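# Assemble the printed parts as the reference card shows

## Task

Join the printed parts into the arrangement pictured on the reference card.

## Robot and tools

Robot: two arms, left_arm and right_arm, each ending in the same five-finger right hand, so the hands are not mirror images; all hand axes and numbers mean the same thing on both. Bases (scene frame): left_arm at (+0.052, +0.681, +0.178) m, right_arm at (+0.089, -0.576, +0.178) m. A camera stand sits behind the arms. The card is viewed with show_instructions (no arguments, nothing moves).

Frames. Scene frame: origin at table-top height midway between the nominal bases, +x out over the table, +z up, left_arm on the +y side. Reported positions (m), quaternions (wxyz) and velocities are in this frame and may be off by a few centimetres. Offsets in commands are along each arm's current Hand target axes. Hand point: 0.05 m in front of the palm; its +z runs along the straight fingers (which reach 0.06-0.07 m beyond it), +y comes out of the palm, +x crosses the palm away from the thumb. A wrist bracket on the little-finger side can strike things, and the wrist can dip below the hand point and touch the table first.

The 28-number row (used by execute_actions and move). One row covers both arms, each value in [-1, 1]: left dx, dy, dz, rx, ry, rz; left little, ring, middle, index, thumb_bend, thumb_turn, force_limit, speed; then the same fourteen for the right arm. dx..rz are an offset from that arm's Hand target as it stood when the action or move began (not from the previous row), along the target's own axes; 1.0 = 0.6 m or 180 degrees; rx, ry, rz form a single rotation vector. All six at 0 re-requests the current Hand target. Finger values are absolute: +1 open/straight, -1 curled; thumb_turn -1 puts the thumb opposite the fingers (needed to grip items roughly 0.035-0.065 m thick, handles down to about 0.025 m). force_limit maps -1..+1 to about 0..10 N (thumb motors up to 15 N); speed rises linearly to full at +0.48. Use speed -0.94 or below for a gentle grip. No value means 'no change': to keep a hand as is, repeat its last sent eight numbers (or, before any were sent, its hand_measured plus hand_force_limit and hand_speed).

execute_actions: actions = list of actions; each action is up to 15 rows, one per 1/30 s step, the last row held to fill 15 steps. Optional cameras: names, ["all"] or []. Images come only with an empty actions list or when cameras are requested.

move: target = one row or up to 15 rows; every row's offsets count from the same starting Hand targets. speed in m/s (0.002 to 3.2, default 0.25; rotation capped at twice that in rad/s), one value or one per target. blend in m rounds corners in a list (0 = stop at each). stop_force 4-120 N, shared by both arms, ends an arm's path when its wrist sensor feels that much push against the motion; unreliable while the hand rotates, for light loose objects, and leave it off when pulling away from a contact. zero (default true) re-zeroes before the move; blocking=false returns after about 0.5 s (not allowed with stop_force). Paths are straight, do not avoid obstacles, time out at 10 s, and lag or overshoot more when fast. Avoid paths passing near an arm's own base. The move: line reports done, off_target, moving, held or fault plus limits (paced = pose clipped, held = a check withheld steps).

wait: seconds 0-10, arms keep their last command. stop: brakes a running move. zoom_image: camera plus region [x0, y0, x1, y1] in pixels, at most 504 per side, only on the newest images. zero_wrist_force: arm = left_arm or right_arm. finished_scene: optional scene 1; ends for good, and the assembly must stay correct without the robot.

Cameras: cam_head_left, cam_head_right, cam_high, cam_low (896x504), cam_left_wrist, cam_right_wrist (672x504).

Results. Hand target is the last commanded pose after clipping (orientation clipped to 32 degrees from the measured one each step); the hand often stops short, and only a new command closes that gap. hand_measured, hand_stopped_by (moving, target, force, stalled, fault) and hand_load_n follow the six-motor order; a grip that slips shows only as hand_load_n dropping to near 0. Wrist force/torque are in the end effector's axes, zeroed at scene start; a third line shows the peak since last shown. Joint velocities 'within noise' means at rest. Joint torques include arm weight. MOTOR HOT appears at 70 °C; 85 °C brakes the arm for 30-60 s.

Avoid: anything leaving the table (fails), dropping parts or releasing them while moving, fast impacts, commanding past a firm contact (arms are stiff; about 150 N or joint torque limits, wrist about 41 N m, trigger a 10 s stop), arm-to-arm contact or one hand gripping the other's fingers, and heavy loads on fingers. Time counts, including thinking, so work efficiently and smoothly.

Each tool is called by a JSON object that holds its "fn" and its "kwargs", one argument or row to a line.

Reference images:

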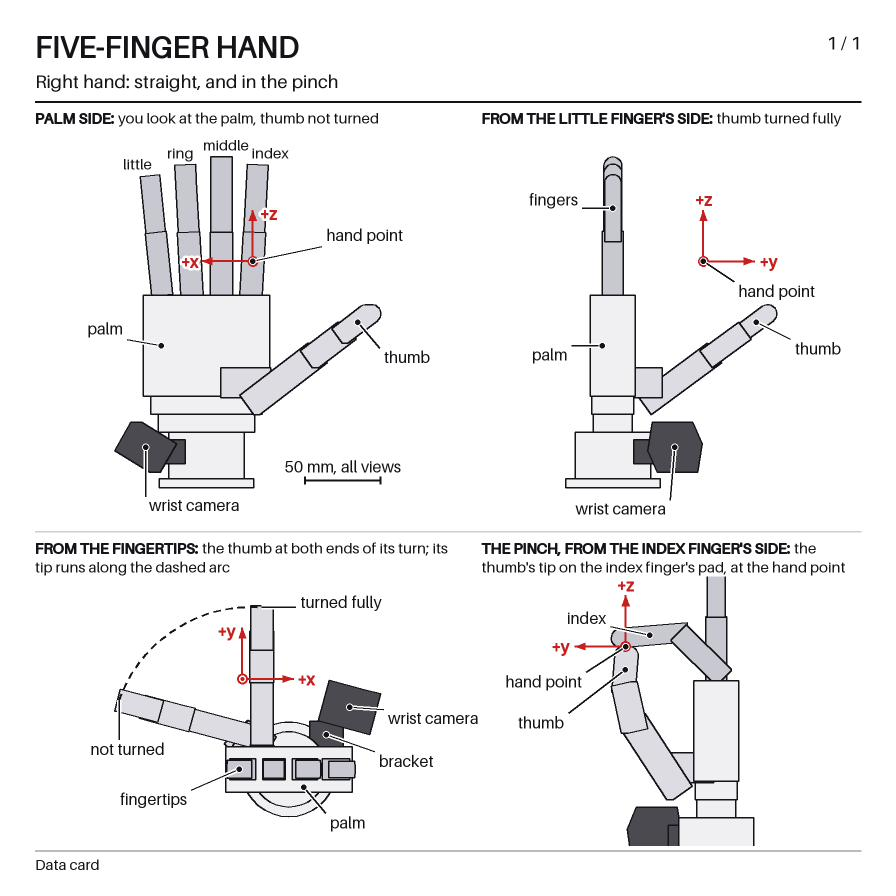

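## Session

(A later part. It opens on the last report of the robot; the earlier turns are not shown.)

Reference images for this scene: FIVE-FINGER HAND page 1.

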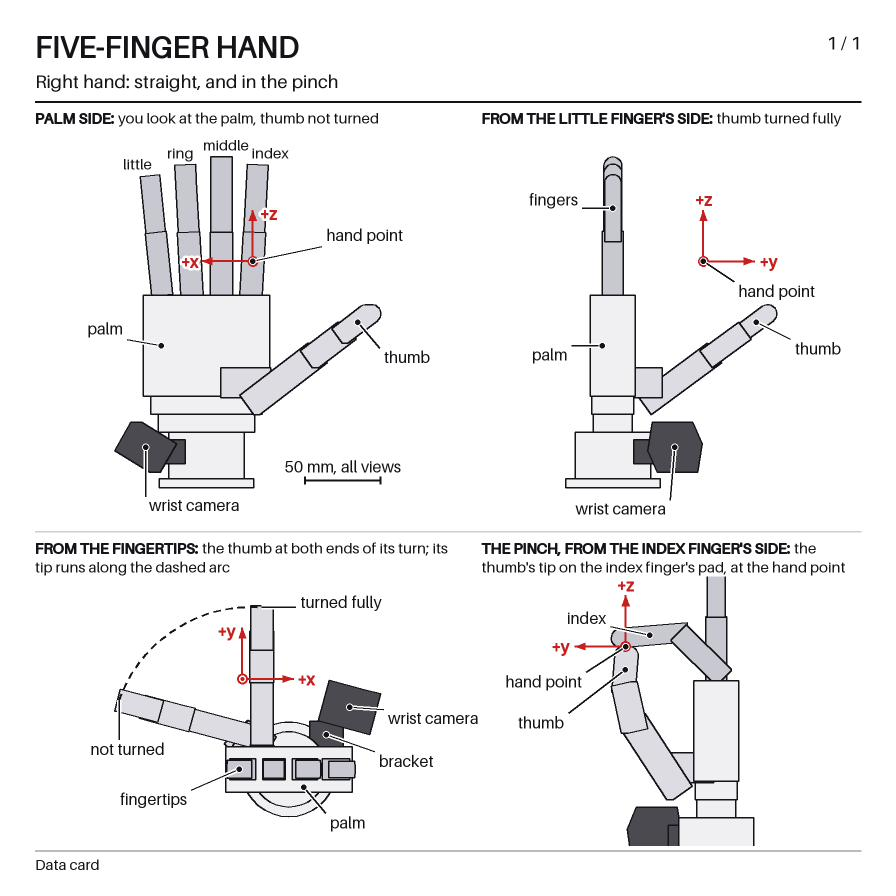

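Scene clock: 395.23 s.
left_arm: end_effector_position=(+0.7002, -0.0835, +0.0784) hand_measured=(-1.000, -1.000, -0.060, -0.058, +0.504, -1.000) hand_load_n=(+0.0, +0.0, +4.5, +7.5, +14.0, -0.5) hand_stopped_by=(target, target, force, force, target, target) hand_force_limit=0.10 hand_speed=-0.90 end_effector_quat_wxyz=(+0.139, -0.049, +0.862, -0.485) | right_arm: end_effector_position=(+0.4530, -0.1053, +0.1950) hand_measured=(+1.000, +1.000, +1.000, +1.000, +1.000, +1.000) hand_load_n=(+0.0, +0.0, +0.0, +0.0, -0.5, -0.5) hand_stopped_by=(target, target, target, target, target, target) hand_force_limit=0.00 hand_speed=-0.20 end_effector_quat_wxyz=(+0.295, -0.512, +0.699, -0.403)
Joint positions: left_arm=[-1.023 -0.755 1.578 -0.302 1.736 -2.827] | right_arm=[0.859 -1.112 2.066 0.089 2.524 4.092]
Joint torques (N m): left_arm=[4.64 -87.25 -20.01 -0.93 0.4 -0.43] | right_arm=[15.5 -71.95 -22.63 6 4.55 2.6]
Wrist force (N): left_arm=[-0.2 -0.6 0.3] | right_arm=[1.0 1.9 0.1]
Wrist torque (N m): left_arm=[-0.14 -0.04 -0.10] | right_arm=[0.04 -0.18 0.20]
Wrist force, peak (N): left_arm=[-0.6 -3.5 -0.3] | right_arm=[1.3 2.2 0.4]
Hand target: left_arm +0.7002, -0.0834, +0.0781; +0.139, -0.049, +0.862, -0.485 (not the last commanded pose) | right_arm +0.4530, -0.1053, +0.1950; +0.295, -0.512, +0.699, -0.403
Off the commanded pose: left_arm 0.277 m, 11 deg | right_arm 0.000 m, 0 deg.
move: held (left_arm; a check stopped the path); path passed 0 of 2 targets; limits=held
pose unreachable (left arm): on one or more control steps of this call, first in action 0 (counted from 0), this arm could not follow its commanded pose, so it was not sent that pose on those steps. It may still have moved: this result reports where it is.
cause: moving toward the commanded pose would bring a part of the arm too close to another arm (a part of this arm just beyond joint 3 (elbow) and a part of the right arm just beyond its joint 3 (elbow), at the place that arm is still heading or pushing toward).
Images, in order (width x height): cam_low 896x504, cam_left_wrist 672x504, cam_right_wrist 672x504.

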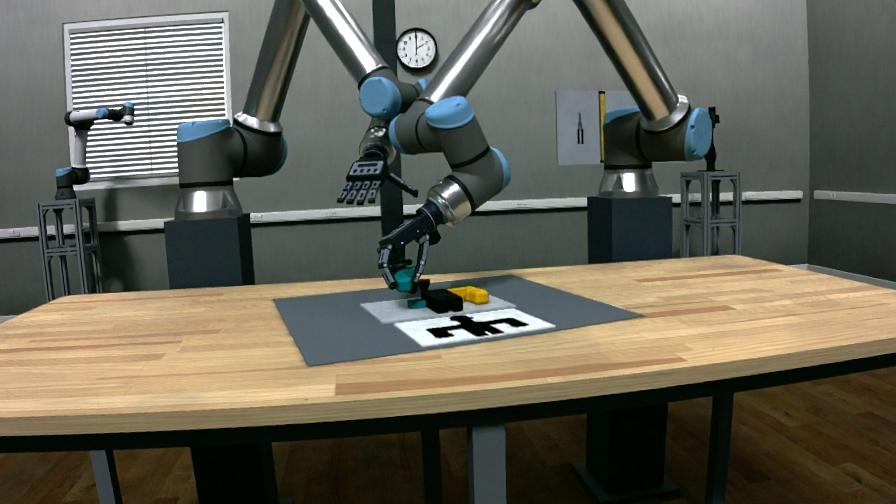

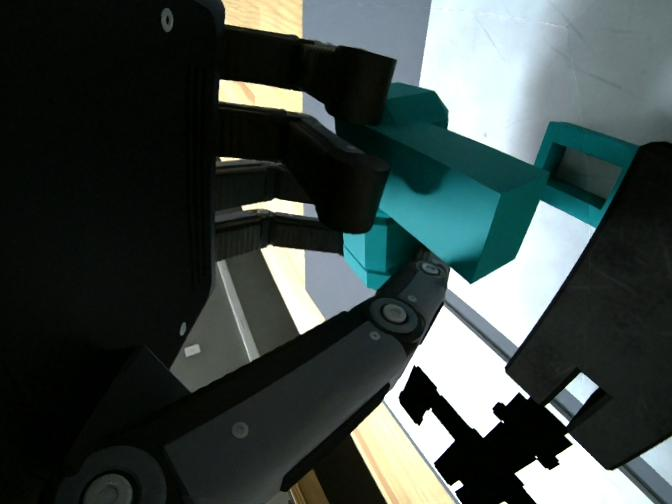

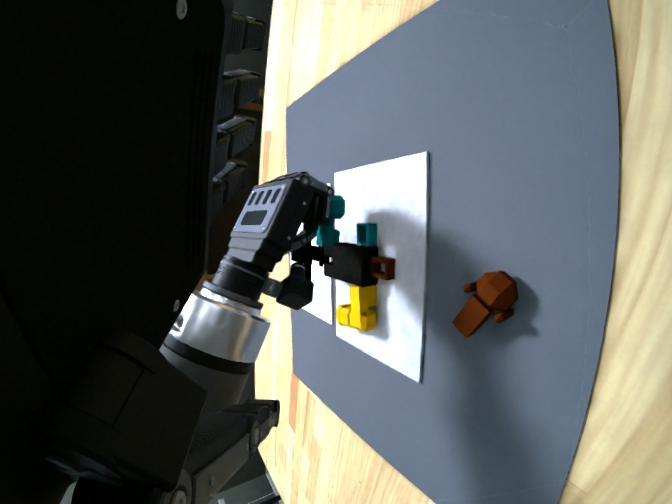

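{"fn": "zoom_image", "kwargs": {
  "camera": "cam_low",
  "region": [370, 240, 440, 310]
}}

{"fn": "move", "kwargs": {
  "target": [0,0,0,0,0.0306,-0.0529,-1,-1,-0.45,-0.45,0.5,-1,0.1,-0.9,0,0,0,0,0,0,1,1,1,1,1,1,0,-0.2],
  "speed": 0.1,
  "cameras": ["cam_low","cam_right_wrist"]
}}

{"fn": "zoom_image", "kwargs": {
  "camera": "cam_low",
  "region": [370, 240, 440, 310]
}}

{"fn": "zoom_image", "kwargs": {
  "camera": "cam_right_wrist",
  "region": [300, 170, 400, 270]
}}

Scaled by 7.200.

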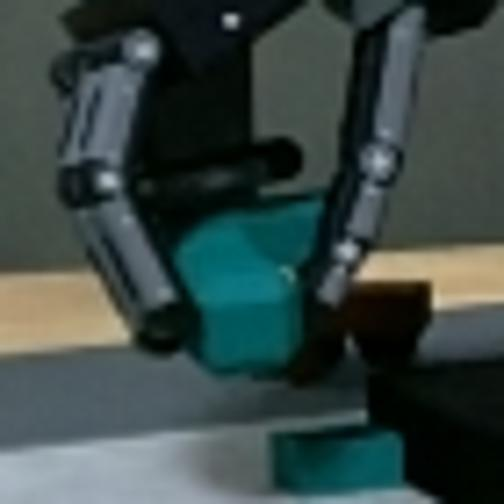

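Scene clock: 397.10 s.
left_arm: end_effector_position=(+0.7002, -0.0834, +0.0781) hand_measured=(-1.000, -1.000, -0.060, -0.058, +0.504, -1.000) hand_load_n=(+0.0, +0.0, +4.5, +7.5, +14.0, -1.0) hand_stopped_by=(target, target, force, force, target, target) hand_force_limit=0.10 hand_speed=-0.90 end_effector_quat_wxyz=(+0.057, -0.097, +0.861, -0.497) | right_arm: end_effector_position=(+0.4530, -0.1053, +0.1950) hand_measured=(+1.000, +1.000, +1.000, +1.000, +1.000, +1.000) hand_load_n=(+0.0, -0.5, +0.0, +0.0, +0.0, -0.5) hand_stopped_by=(target, target, target, target, target, target) hand_force_limit=0.00 hand_speed=-0.20 end_effector_quat_wxyz=(+0.295, -0.512, +0.699, -0.403)
Joint positions: left_arm=[-0.981 -0.739 1.527 -0.238 1.865 -2.965] | right_arm=[0.859 -1.112 2.066 0.089 2.524 4.092]
Joint torques (N m): left_arm=[13.19 -83.58 -39.01 2.46 3 -4.13] | right_arm=[13.34 -70.09 -21.87 5.51 4.54 2.06]
Wrist force (N): left_arm=[-0.1 -1.4 0.4] | right_arm=[1.2 1.6 0.1]
Wrist torque (N m): left_arm=[-0.21 -0.07 0.18] | right_arm=[0.00 -0.20 0.22]
Wrist force, peak (N): left_arm=[0.6 -1.2 0.9] | right_arm=[1.3 2.1 0.3]
Hand target: left_arm +0.7002, -0.0834, +0.0781; +0.056, -0.097, +0.861, -0.497 | right_arm +0.4530, -0.1053, +0.1950; +0.295, -0.512, +0.699, -0.403
Off the commanded pose: left_arm 0.000 m, 0 deg | right_arm 0.000 m, 0 deg.
move: done
Images, in order (width x height): cam_low 896x504, cam_right_wrist 672x504.

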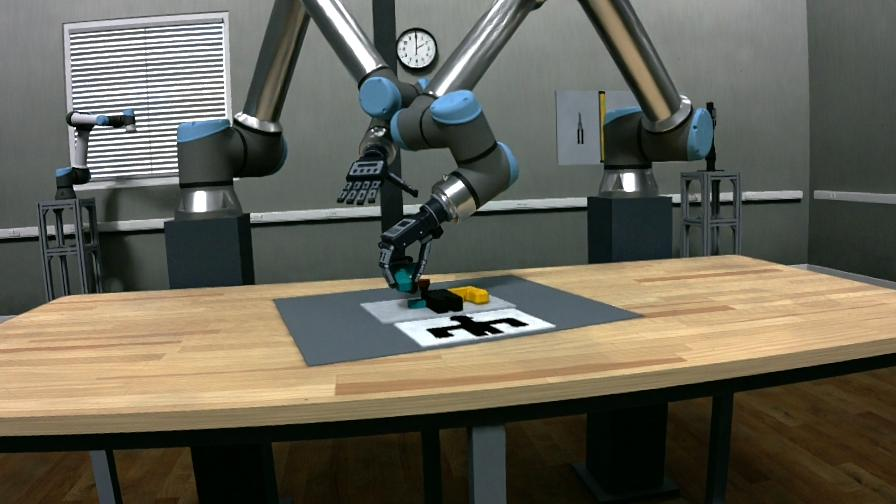

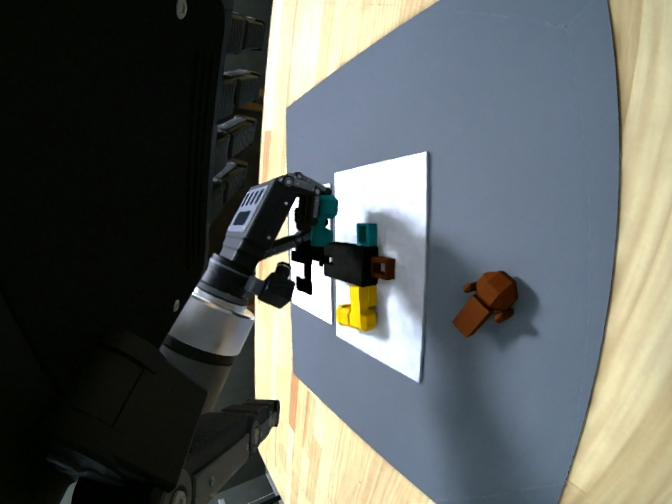

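Scaled by 7.200.

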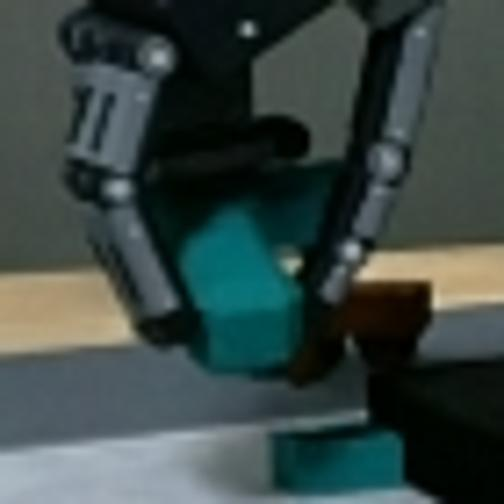

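Scaled by 5.040 from the camera's 672x504 image, which has a finer 960x720 frame.

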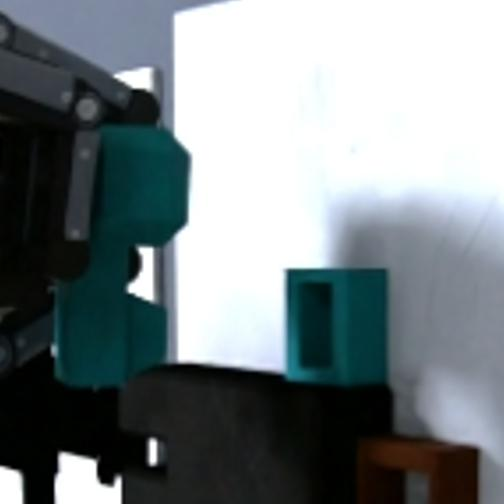

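{"fn": "move", "kwargs": {
  "target": [
    [-0.0372,0.2122,-0.4073,0,0,0,-1,-1,-0.45,-0.45,0.5,-1,0.1,-0.9,0,0,0,0,0,0,1,1,1,1,1,1,0,-0.2],
    [-0.0372,0.2772,-0.3698,0,0,0,-1,-1,-0.45,-0.45,0.5,-1,0.1,-0.9,0,0,0,0,0,0,1,1,1,1,1,1,0,-0.2]
  ],
  "speed": [0.15,0.05],
  "blend": 0.01,
  "cameras": ["cam_left_wrist","cam_low"]
}}

{"fn": "zoom_image", "kwargs": {
  "camera": "cam_low",
  "region": [490, 235, 590, 315]
}}

Scene clock: 401.13 s.
left_arm: end_effector_position=(+0.6604, +0.1900, +0.0453) hand_measured=(-1.000, -1.000, -0.060, -0.058, +0.504, -1.000) hand_load_n=(+0.5, +0.5, +4.5, +7.5, +14.5, -0.5) hand_stopped_by=(target, target, force, force, target, target) hand_force_limit=0.10 hand_speed=-0.90 end_effector_quat_wxyz=(+0.056, -0.097, +0.861, -0.497) | right_arm: end_effector_position=(+0.4530, -0.1053, +0.1950) hand_measured=(+1.000, +1.000, +1.000, +1.000, +1.000, +1.000) hand_load_n=(+0.0, +0.0, +0.0, +0.0, +0.0, +0.0) hand_stopped_by=(target, target, target, target, target, target) hand_force_limit=0.00 hand_speed=-0.20 end_effector_quat_wxyz=(+0.295, -0.512, +0.699, -0.403)
Joint positions: left_arm=[-0.781 -0.89 1.97 -0.487 2.033 -2.849] | right_arm=[0.859 -1.112 2.066 0.089 2.524 4.092]
Joint torques (N m): left_arm=[13.09 -64.17 -27.3 -0.85 3.79 3.15] | right_arm=[13.33 -70.58 -23.68 5.76 4.56 2.65]
Wrist force (N): left_arm=[0.3 -1.2 0.4] | right_arm=[0.6 1.7 0.3]
Wrist torque (N m): left_arm=[-0.22 -0.10 -0.07] | right_arm=[0.00 -0.12 0.18]
Wrist force, peak (N): left_arm=[0.0 -1.6 1.0] | right_arm=[1.4 2.1 0.6]
Hand target: left_arm +0.6604, +0.1899, +0.0451; +0.056, -0.097, +0.861, -0.497 | right_arm +0.4530, -0.1053, +0.1950; +0.295, -0.512, +0.699, -0.403
Off the commanded pose: left_arm 0.000 m, 0 deg | right_arm 0.000 m, 0 deg.
move: done
Images, in order (width x height): cam_low 896x504, cam_left_wrist 672x504.

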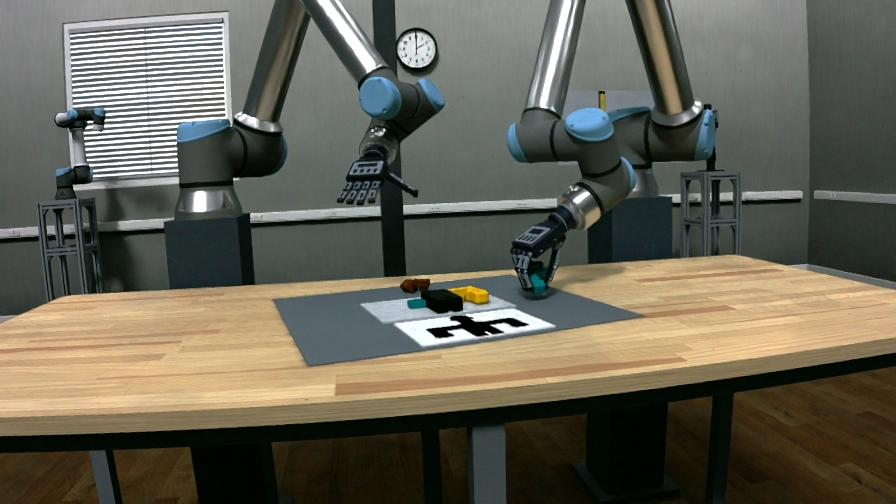

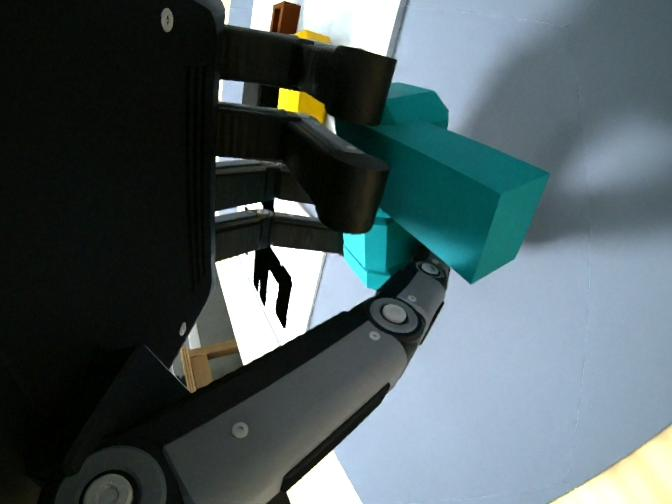

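Scaled by 5.040.

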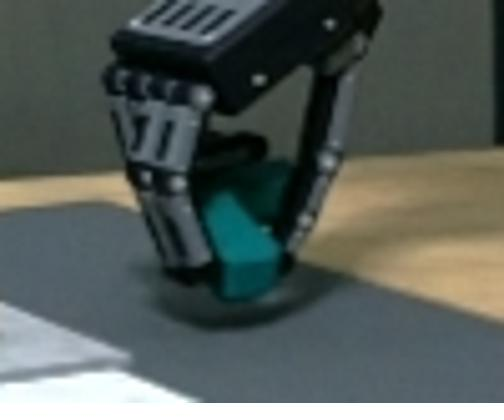

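{"fn": "move", "kwargs": {
  "target": [0,0.0303,0.0175,0,0,0,-1,-1,-0.45,-0.45,0.5,-1,0.1,-0.9,0,0,0,0,0,0,1,1,1,1,1,1,0,-0.2],
  "speed": 0.01,
  "stop_force": 10,
  "cameras": ["cam_left_wrist","cam_low"]
}}

{"fn": "zoom_image", "kwargs": {
  "camera": "cam_low",
  "region": [490, 235, 590, 315]
}}

Scene clock: 404.57 s.
left_arm: end_effector_position=(+0.6604, +0.1900, +0.0241) hand_measured=(-1.000, -1.000, -0.060, -0.056, +0.504, -1.000) hand_load_n=(+0.0, +0.0, +5.5, +6.0, +11.5, +0.0) hand_stopped_by=(target, target, force, force, target, target) hand_force_limit=0.10 hand_speed=-0.90 end_effector_quat_wxyz=(+0.056, -0.097, +0.861, -0.497) | right_arm: end_effector_position=(+0.4530, -0.1053, +0.1950) hand_measured=(+1.000, +1.000, +1.000, +1.000, +1.000, +1.000) hand_load_n=(+0.0, +0.0, -0.5, +0.0, +0.0, +0.0) hand_stopped_by=(target, target, target, target, target, target) hand_force_limit=0.00 hand_speed=-0.20 end_effector_quat_wxyz=(+0.295, -0.512, +0.699, -0.403)
Joint positions: left_arm=[-0.781 -0.857 1.968 -0.518 2.033 -2.849] | right_arm=[0.859 -1.112 2.066 0.089 2.524 4.092]
Joint torques (N m): left_arm=[9.21 -60.03 -22.72 -0.68 -1.77 -1.89] | right_arm=[16.06 -69.78 -25.04 5.5 4.47 2.37]
Wrist force (N): left_arm=[-0.1 -8.5 -2.6] | right_arm=[0.8 1.4 0.1]
Wrist torque (N m): left_arm=[-0.31 -0.03 -0.16] | right_arm=[-0.03 -0.15 0.18]
Wrist force, peak (N): left_arm=[1.3 -8.8 -4.5] | right_arm=[1.6 2.0 0.3]
Hand target: left_arm +0.6604, +0.1900, +0.0241; +0.056, -0.097, +0.861, -0.497 | right_arm +0.4530, -0.1053, +0.1950; +0.295, -0.512, +0.699, -0.403
Off the commanded pose: left_arm 0.000 m, 0 deg | right_arm 0.000 m, 0 deg.
move: done
Images, in order (width x height): cam_low 896x504, cam_left_wrist 672x504.

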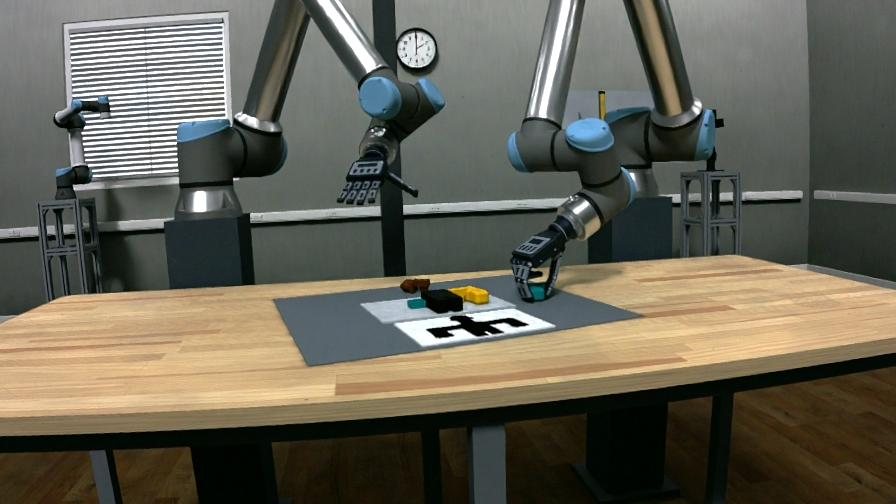

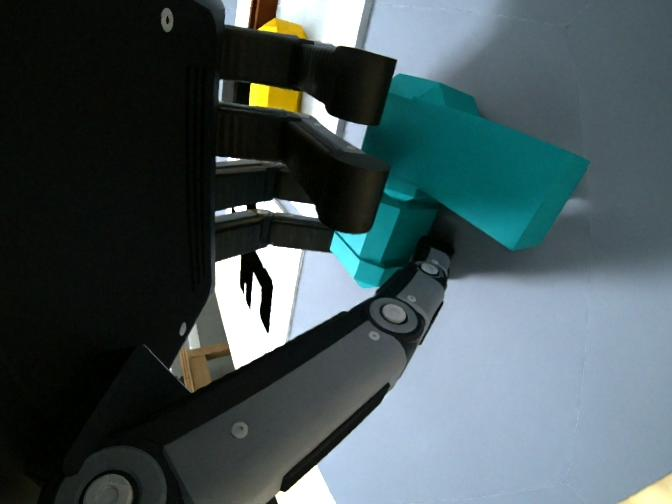

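Scaled by 5.040.

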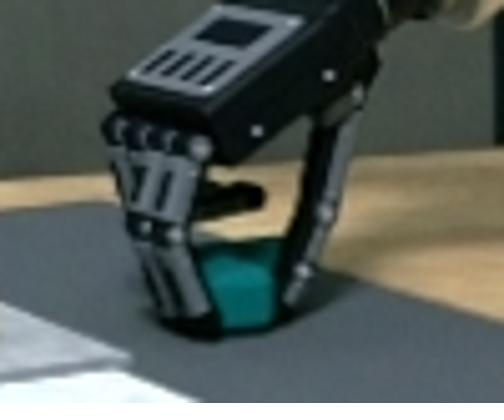

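{"fn": "move", "kwargs": {
  "target": [0,-0.0794,-0.0458,0,0,0,-1,-1,-0.45,-0.45,0.5,-1,0.1,-0.9,0,0,0,0,0,0,1,1,1,1,1,1,0,-0.2],
  "speed": 0.04,
  "cameras": ["cam_left_wrist","cam_low"]
}}

{"fn": "zoom_image", "kwargs": {
  "camera": "cam_low",
  "region": [490, 225, 590, 305]
}}

{"fn": "zoom_image", "kwargs": {
  "camera": "cam_left_wrist",
  "region": [300, 60, 620, 320]
}}

Scene clock: 406.73 s.
left_arm: end_effector_position=(+0.6604, +0.1899, +0.0788) hand_measured=(-1.000, -1.000, -0.060, -0.058, +0.504, -1.000) hand_load_n=(+0.0, +0.0, +5.0, +6.5, +13.0, +1.0) hand_stopped_by=(target, target, force, force, target, target) hand_force_limit=0.10 hand_speed=-0.90 end_effector_quat_wxyz=(+0.056, -0.097, +0.861, -0.497) | right_arm: end_effector_position=(+0.4530, -0.1053, +0.1950) hand_measured=(+1.000, +1.000, +1.000, +1.000, +1.000, +1.000) hand_load_n=(+0.0, +0.0, +0.0, +0.0, +0.0, +0.0) hand_stopped_by=(target, target, target, target, target, target) hand_force_limit=0.00 hand_speed=-0.20 end_effector_quat_wxyz=(+0.295, -0.512, +0.699, -0.403)
Joint positions: left_arm=[-0.781 -0.942 1.971 -0.436 2.033 -2.849] | right_arm=[0.859 -1.112 2.066 0.089 2.524 4.092]
Joint torques (N m): left_arm=[-5.47 -79.76 -17.67 3.1 -2.22 -1.24] | right_arm=[12.29 -71.24 -24.39 5.4 4.02 2.33]
Wrist force (N): left_arm=[0.6 -0.5 0.2] | right_arm=[1.0 1.4 0.3]
Wrist torque (N m): left_arm=[-0.10 -0.15 -0.04] | right_arm=[-0.03 -0.18 0.19]
Wrist force, peak (N): left_arm=[0.5 -8.7 -3.1] | right_arm=[1.7 1.8 0.3]
Hand target: left_arm +0.6604, +0.1899, +0.0791; +0.056, -0.097, +0.861, -0.497 | right_arm +0.4530, -0.1053, +0.1950; +0.295, -0.512, +0.699, -0.403
Off the commanded pose: left_arm 0.000 m, 0 deg | right_arm 0.000 m, 0 deg.
move: done
Images, in order (width x height): cam_low 896x504, cam_left_wrist 672x504.

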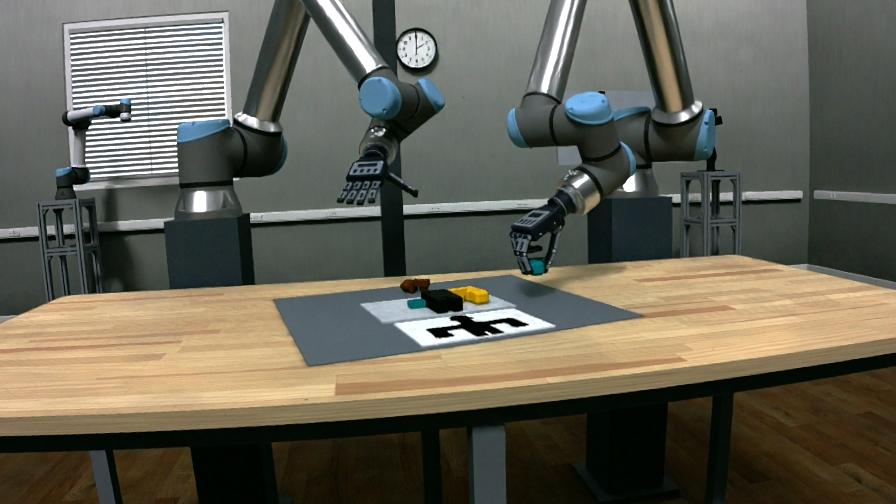

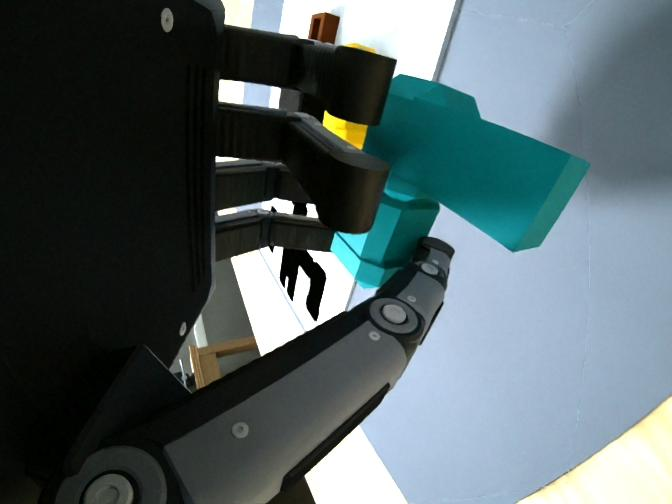

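Scaled by 5.040.

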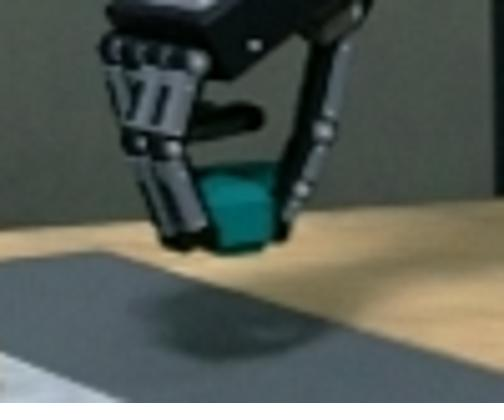

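Scaled by 1.575 from the camera's 672x504 image, which has a finer 960x720 frame.

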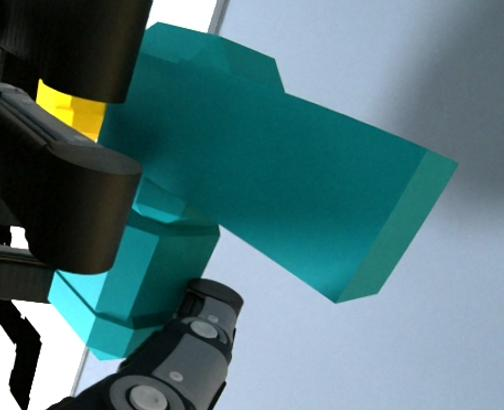

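{"fn": "move", "kwargs": {
  "target": [
    [0.0328,-0.2373,0.391,0,0,0,-1,-1,-0.45,-0.45,0.5,-1,0.1,-0.9,0,0,0,0,0,0,1,1,1,1,1,1,0,-0.2],
    [0.0328,-0.2012,0.4118,0,0,0,-1,-1,-0.45,-0.45,0.5,-1,0.1,-0.9,0,0,0,0,0,0,1,1,1,1,1,1,0,-0.2]
  ],
  "speed": [0.15,0.05],
  "cameras": ["cam_left_wrist","cam_right_wrist"]
}}

{"fn": "zoom_image", "kwargs": {
  "camera": "cam_left_wrist",
  "region": [470, 80, 620, 270]
}}

{"fn": "zoom_image", "kwargs": {
  "camera": "cam_right_wrist",
  "region": [320, 180, 390, 260]
}}

Scene clock: 410.83 s.
left_arm: end_effector_position=(+0.7025, -0.0818, +0.0602) hand_measured=(-1.000, -1.000, -0.060, -0.058, +0.504, -1.000) hand_load_n=(+0.0, +0.0, +5.0, +6.0, +12.5, +0.5) hand_stopped_by=(target, target, force, force, target, target) hand_force_limit=0.10 hand_speed=-0.90 end_effector_quat_wxyz=(+0.056, -0.097, +0.861, -0.497) | right_arm: end_effector_position=(+0.4530, -0.1053, +0.1950) hand_measured=(+1.000, +1.000, +1.000, +1.000, +1.000, +1.000) hand_load_n=(+0.0, +0.0, +0.0, +0.0, +0.0, +0.0) hand_stopped_by=(target, target, target, target, target, target) hand_force_limit=0.00 hand_speed=-0.20 end_effector_quat_wxyz=(+0.295, -0.512, +0.699, -0.403)
Joint positions: left_arm=[-0.977 -0.717 1.525 -0.257 1.868 -2.963] | right_arm=[0.859 -1.112 2.066 0.089 2.524 4.092]
Joint torques (N m): left_arm=[-10.34 -85.61 -38.35 -1.29 -2.48 -3.79] | right_arm=[16.03 -70.78 -24.87 5.69 3.98 1.89]
Wrist force (N): left_arm=[-0.1 -1.1 0.1] | right_arm=[1.2 0.9 0.4]
Wrist torque (N m): left_arm=[-0.17 -0.06 0.19] | right_arm=[-0.12 -0.20 0.19]
Wrist force, peak (N): left_arm=[0.6 -1.4 1.3] | right_arm=[1.0 2.2 0.2]
Hand target: left_arm +0.7026, -0.0819, +0.0600; +0.056, -0.097, +0.861, -0.497 | right_arm +0.4530, -0.1053, +0.1950; +0.295, -0.512, +0.699, -0.403
Off the commanded pose: left_arm 0.000 m, 0 deg | right_arm 0.000 m, 0 deg.
move: done
Images, in order (width x height): cam_left_wrist 672x504, cam_right_wrist 672x504.

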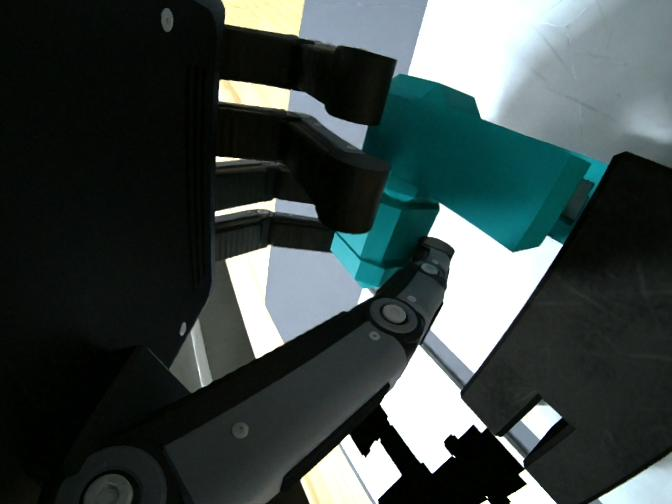

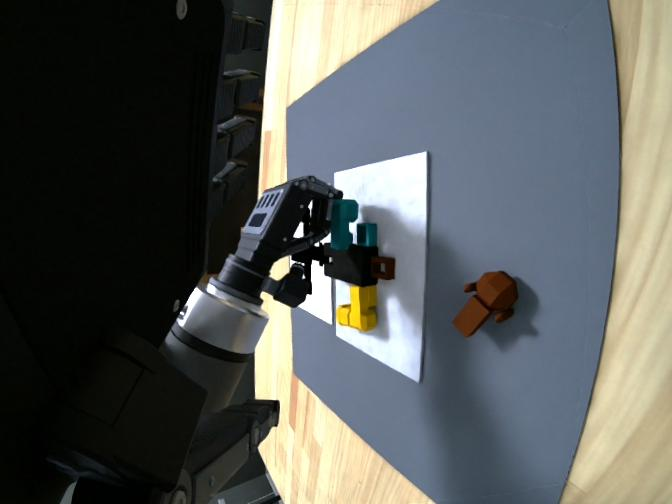

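Scaled by 2.653 from the camera's 672x504 image, which has a finer 960x720 frame.

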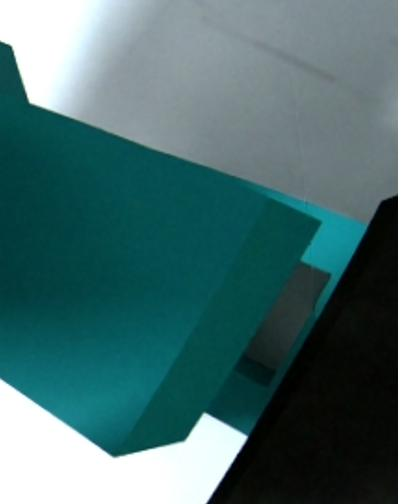

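Scaled by 6.300 from the camera's 672x504 image, which has a finer 960x720 frame.

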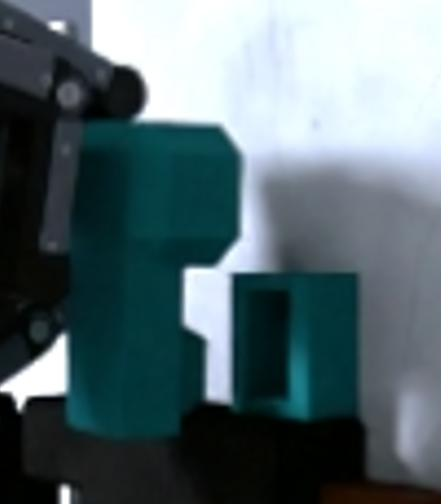

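{"fn": "move", "kwargs": {
  "target": [0,0.0243,0.0112,0,0,0,-1,-1,-0.45,-0.45,0.5,-1,0.1,-0.9,0,0,0,0,0,0,1,1,1,1,1,1,0,-0.2],
  "speed": 0.03,
  "stop_force": 4,
  "cameras": ["cam_left_wrist","cam_right_wrist"]
}}

{"fn": "zoom_image", "kwargs": {
  "camera": "cam_left_wrist",
  "region": [470, 80, 620, 270]
}}

{"fn": "zoom_image", "kwargs": {
  "camera": "cam_right_wrist",
  "region": [320, 180, 390, 260]
}}

Scene clock: 415.93 s.
left_arm: end_effector_position=(+0.7022, -0.0804, +0.0440) hand_measured=(-1.000, -1.000, -0.060, -0.058, +0.504, -1.000) hand_load_n=(+0.0, +0.0, +5.0, +6.0, +12.5, +0.5) hand_stopped_by=(target, target, force, force, target, target) hand_force_limit=0.10 hand_speed=-0.90 end_effector_quat_wxyz=(+0.056, -0.097, +0.861, -0.497) | right_arm: end_effector_position=(+0.4530, -0.1053, +0.1950) hand_measured=(+1.000, +1.000, +1.000, +1.000, +1.000, +1.000) hand_load_n=(+0.0, +0.0, +0.0, +0.0, +0.0, +0.0) hand_stopped_by=(target, target, target, target, target, target) hand_force_limit=0.00 hand_speed=-0.20 end_effector_quat_wxyz=(+0.295, -0.512, +0.699, -0.403)
Joint positions: left_arm=[-0.977 -0.699 1.527 -0.277 1.869 -2.963] | right_arm=[0.859 -1.112 2.066 0.089 2.524 4.092]
Joint torques (N m): left_arm=[10.88 -86.84 -18.69 -1.76 2.45 3.31] | right_arm=[14.29 -68.21 -25.29 5.68 4.26 1.84]
Wrist force (N): left_arm=[0.0 -1.0 0.7] | right_arm=[1.3 1.4 0.2]
Wrist torque (N m): left_arm=[-0.16 -0.07 0.20] | right_arm=[-0.04 -0.22 0.21]
Wrist force, peak (N): left_arm=[0.4 -1.6 0.4] | right_arm=[1.2 2.0 0.5]
Hand target: left_arm +0.7022, -0.0804, +0.0440; +0.056, -0.097, +0.861, -0.497 | right_arm +0.4530, -0.1053, +0.1950; +0.295, -0.512, +0.699, -0.403
Off the commanded pose: left_arm 0.000 m, 0 deg | right_arm 0.000 m, 0 deg.
move: done
Images, in order (width x height): cam_left_wrist 672x504, cam_right_wrist 672x504.

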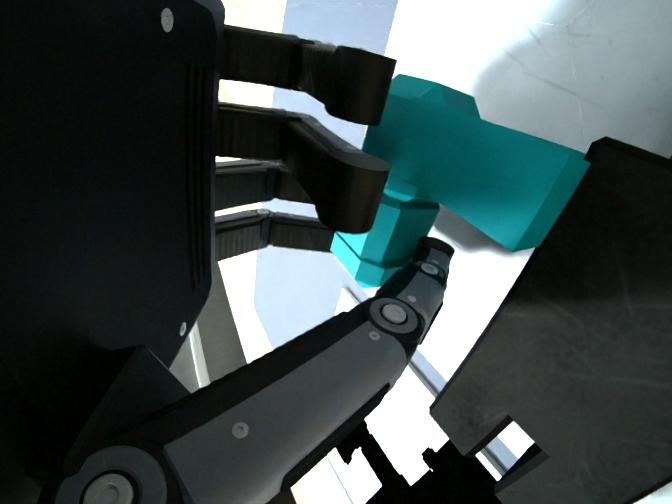

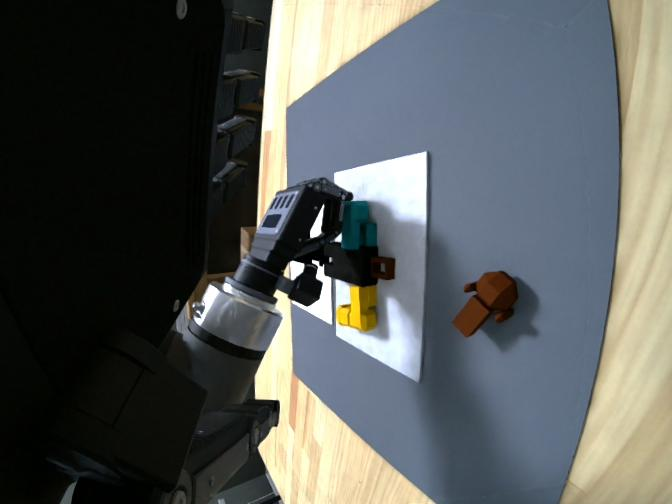

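Scaled by 2.653 from the camera's 672x504 image, which has a finer 960x720 frame.

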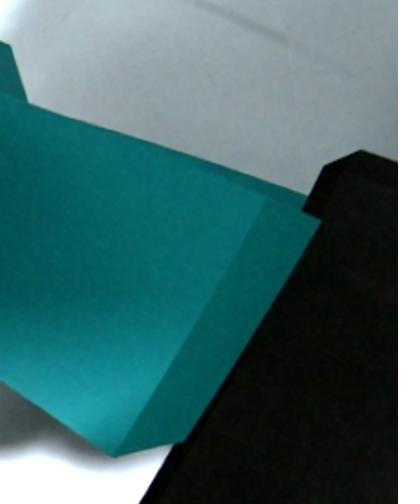

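Scaled by 6.300 from the camera's 672x504 image, which has a finer 960x720 frame.

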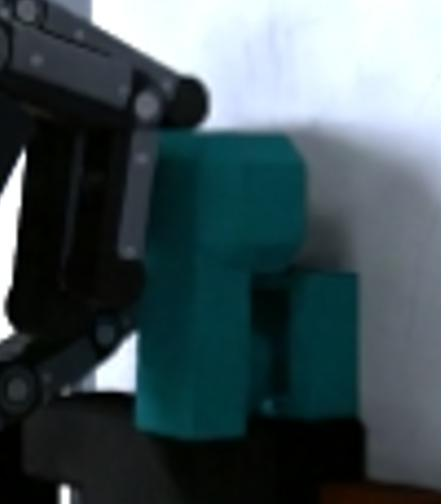

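{"fn": "move", "kwargs": {
  "target": [
    [-0.0016,-0.0021,0.0037,0,0,0,-1,-1,-0.45,-0.45,0.5,-1,0.1,-0.9,0,0,0,0,0,0,1,1,1,1,1,1,0,-0.2],
    [-0.0016,0.005,0.0079,0,0,0,-1,-1,-0.45,-0.45,0.5,-1,0.1,-0.9,0,0,0,0,0,0,1,1,1,1,1,1,0,-0.2]
  ],
  "speed": 0.012,
  "stop_force": 4,
  "cameras": ["cam_left_wrist","cam_right_wrist"]
}}

{"fn": "zoom_image", "kwargs": {
  "camera": "cam_left_wrist",
  "region": [470, 80, 620, 270]
}}

{"fn": "zoom_image", "kwargs": {
  "camera": "cam_right_wrist",
  "region": [320, 180, 390, 260]
}}

Scene clock: 418.90 s.
left_arm: end_effector_position=(+0.7038, -0.0828, +0.0390) hand_measured=(-1.000, -1.000, -0.060, -0.056, +0.504, -1.000) hand_load_n=(+0.0, +0.5, +5.0, +6.5, +13.0, +1.0) hand_stopped_by=(target, target, force, force, target, target) hand_force_limit=0.10 hand_speed=-0.90 end_effector_quat_wxyz=(+0.056, -0.097, +0.861, -0.497) | right_arm: end_effector_position=(+0.4530, -0.1053, +0.1950) hand_measured=(+1.000, +1.000, +1.000, +1.000, +1.000, +1.000) hand_load_n=(-0.5, +0.0, +0.0, +0.0, +0.0, +0.0) hand_stopped_by=(target, target, target, target, target, target) hand_force_limit=0.00 hand_speed=-0.20 end_effector_quat_wxyz=(+0.295, -0.512, +0.699, -0.403)
Joint positions: left_arm=[-0.977 -0.69 1.52 -0.279 1.869 -2.963] | right_arm=[0.859 -1.112 2.066 0.089 2.524 4.092]
Joint torques (N m): left_arm=[6.51 -84.51 -36.48 -1.41 1.5 2.83] | right_arm=[14.72 -67.68 -26.96 5.84 3.94 1.96]
Wrist force (N): left_arm=[0.4 -0.8 -0.2] | right_arm=[1.4 1.4 0.4]
Wrist torque (N m): left_arm=[-0.11 -0.10 0.23] | right_arm=[-0.05 -0.25 0.22]
Wrist force, peak (N): left_arm=[0.1 -1.5 0.5] | right_arm=[1.4 2.0 0.0]
Hand target: left_arm +0.7038, -0.0828, +0.0390; +0.056, -0.097, +0.861, -0.497 | right_arm +0.4530, -0.1053, +0.1950; +0.295, -0.512, +0.699, -0.403
Off the commanded pose: left_arm 0.000 m, 0 deg | right_arm 0.000 m, 0 deg.
move: done
Images, in order (width x height): cam_left_wrist 672x504, cam_right_wrist 672x504.

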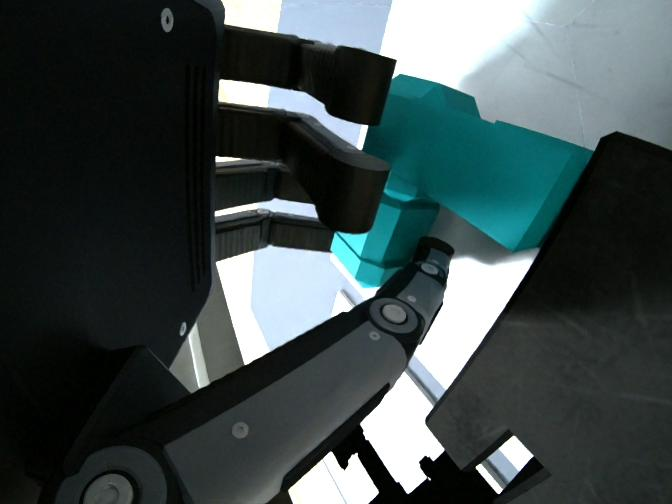

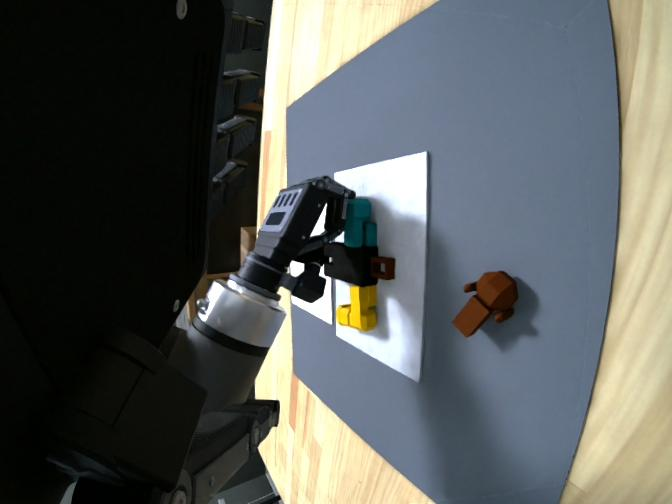

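Scaled by 2.653 from the camera's 672x504 image, which has a finer 960x720 frame.

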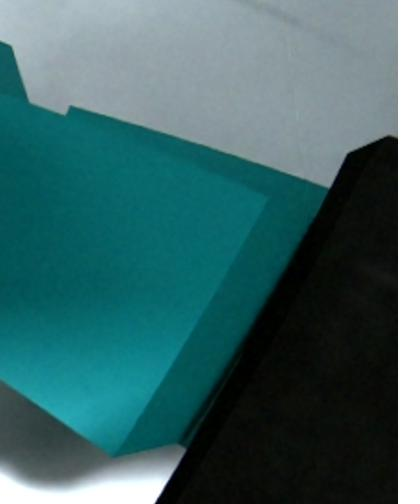

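Scaled by 6.300 from the camera's 672x504 image, which has a finer 960x720 frame.

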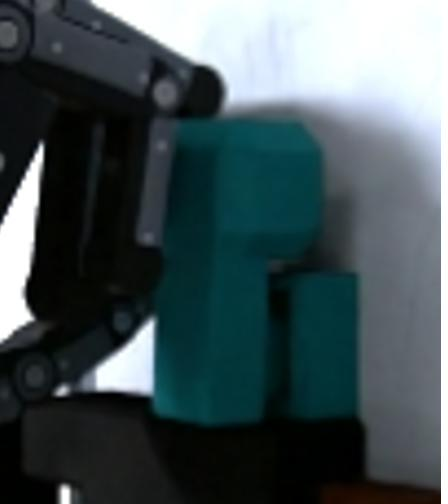

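{"fn": "move", "kwargs": {
  "target": [0,0.0115,0.0067,0,0,0,-1,-1,-0.45,-0.45,0.5,-1,0.1,-0.9,0,0,0,0,0,0,1,1,1,1,1,1,0,-0.2],
  "speed": 0.01,
  "stop_force": 6,
  "cameras": ["cam_left_wrist","cam_right_wrist"]
}}

{"fn": "zoom_image", "kwargs": {
  "camera": "cam_left_wrist",
  "region": [470, 80, 620, 270]
}}

{"fn": "zoom_image", "kwargs": {
  "camera": "cam_right_wrist",
  "region": [320, 180, 390, 260]
}}

Scene clock: 421.10 s.
left_arm: end_effector_position=(+0.7038, -0.0828, +0.0310) hand_measured=(-1.000, -1.000, -0.060, -0.056, +0.504, -1.000) hand_load_n=(+0.0, +0.0, +6.5, +7.0, +11.5, -1.0) hand_stopped_by=(target, target, force, force, target, target) hand_force_limit=0.10 hand_speed=-0.90 end_effector_quat_wxyz=(+0.056, -0.097, +0.861, -0.497) | right_arm: end_effector_position=(+0.4530, -0.1053, +0.1950) hand_measured=(+1.000, +1.000, +1.000, +1.000, +1.000, +1.000) hand_load_n=(+0.0, +0.0, +0.0, +0.0, +0.0, +0.0) hand_stopped_by=(target, target, target, target, target, target) hand_force_limit=0.00 hand_speed=-0.20 end_effector_quat_wxyz=(+0.295, -0.512, +0.699, -0.403)
Joint positions: left_arm=[-0.977 -0.681 1.519 -0.287 1.869 -2.963] | right_arm=[0.859 -1.112 2.066 0.089 2.524 4.092]
Joint torques (N m): left_arm=[-1.24 -84.05 -35.69 -1.18 -0.72 0.89] | right_arm=[13.76 -66.4 -26.61 5.68 4.03 1.88]
Wrist force (N): left_arm=[0.5 -2.0 0.4] | right_arm=[1.4 1.7 0.4]
Wrist torque (N m): left_arm=[-0.15 -0.15 0.16] | right_arm=[-0.01 -0.24 0.22]
Wrist force, peak (N): left_arm=[0.3 -2.4 0.9] | right_arm=[1.4 2.1 0.2]
Hand target: left_arm +0.7038, -0.0828, +0.0310; +0.056, -0.097, +0.861, -0.497 | right_arm +0.4530, -0.1053, +0.1950; +0.295, -0.512, +0.699, -0.403
Off the commanded pose: left_arm 0.000 m, 0 deg | right_arm 0.000 m, 0 deg.
move: done
Images, in order (width x height): cam_left_wrist 672x504, cam_right_wrist 672x504.

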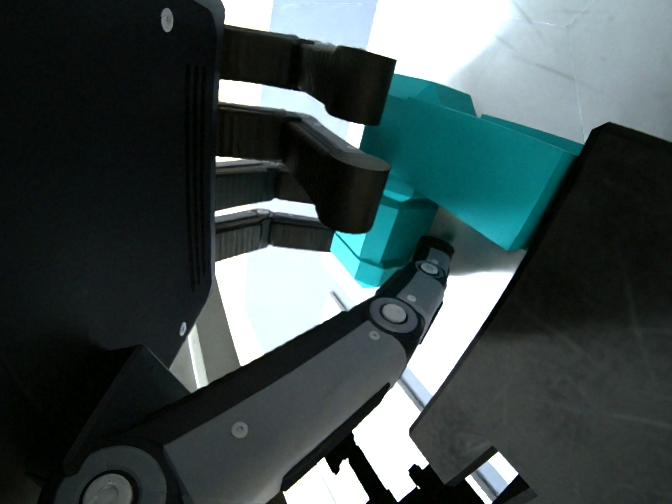

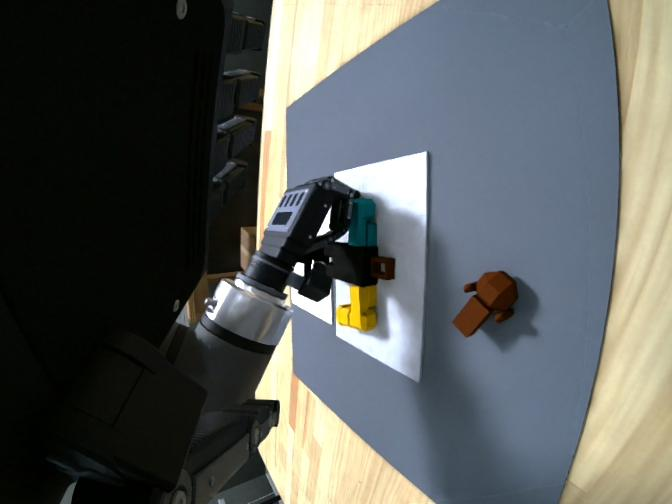

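Scaled by 2.653 from the camera's 672x504 image, which has a finer 960x720 frame.

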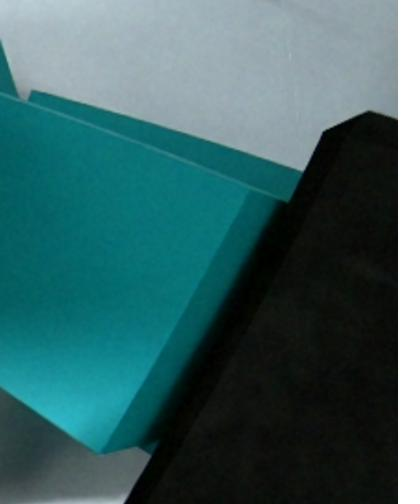

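Scaled by 6.300 from the camera's 672x504 image, which has a finer 960x720 frame.

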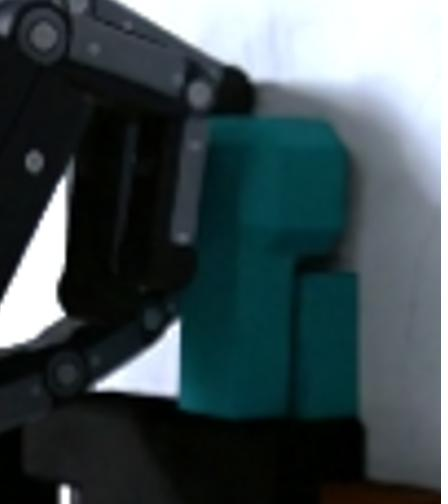

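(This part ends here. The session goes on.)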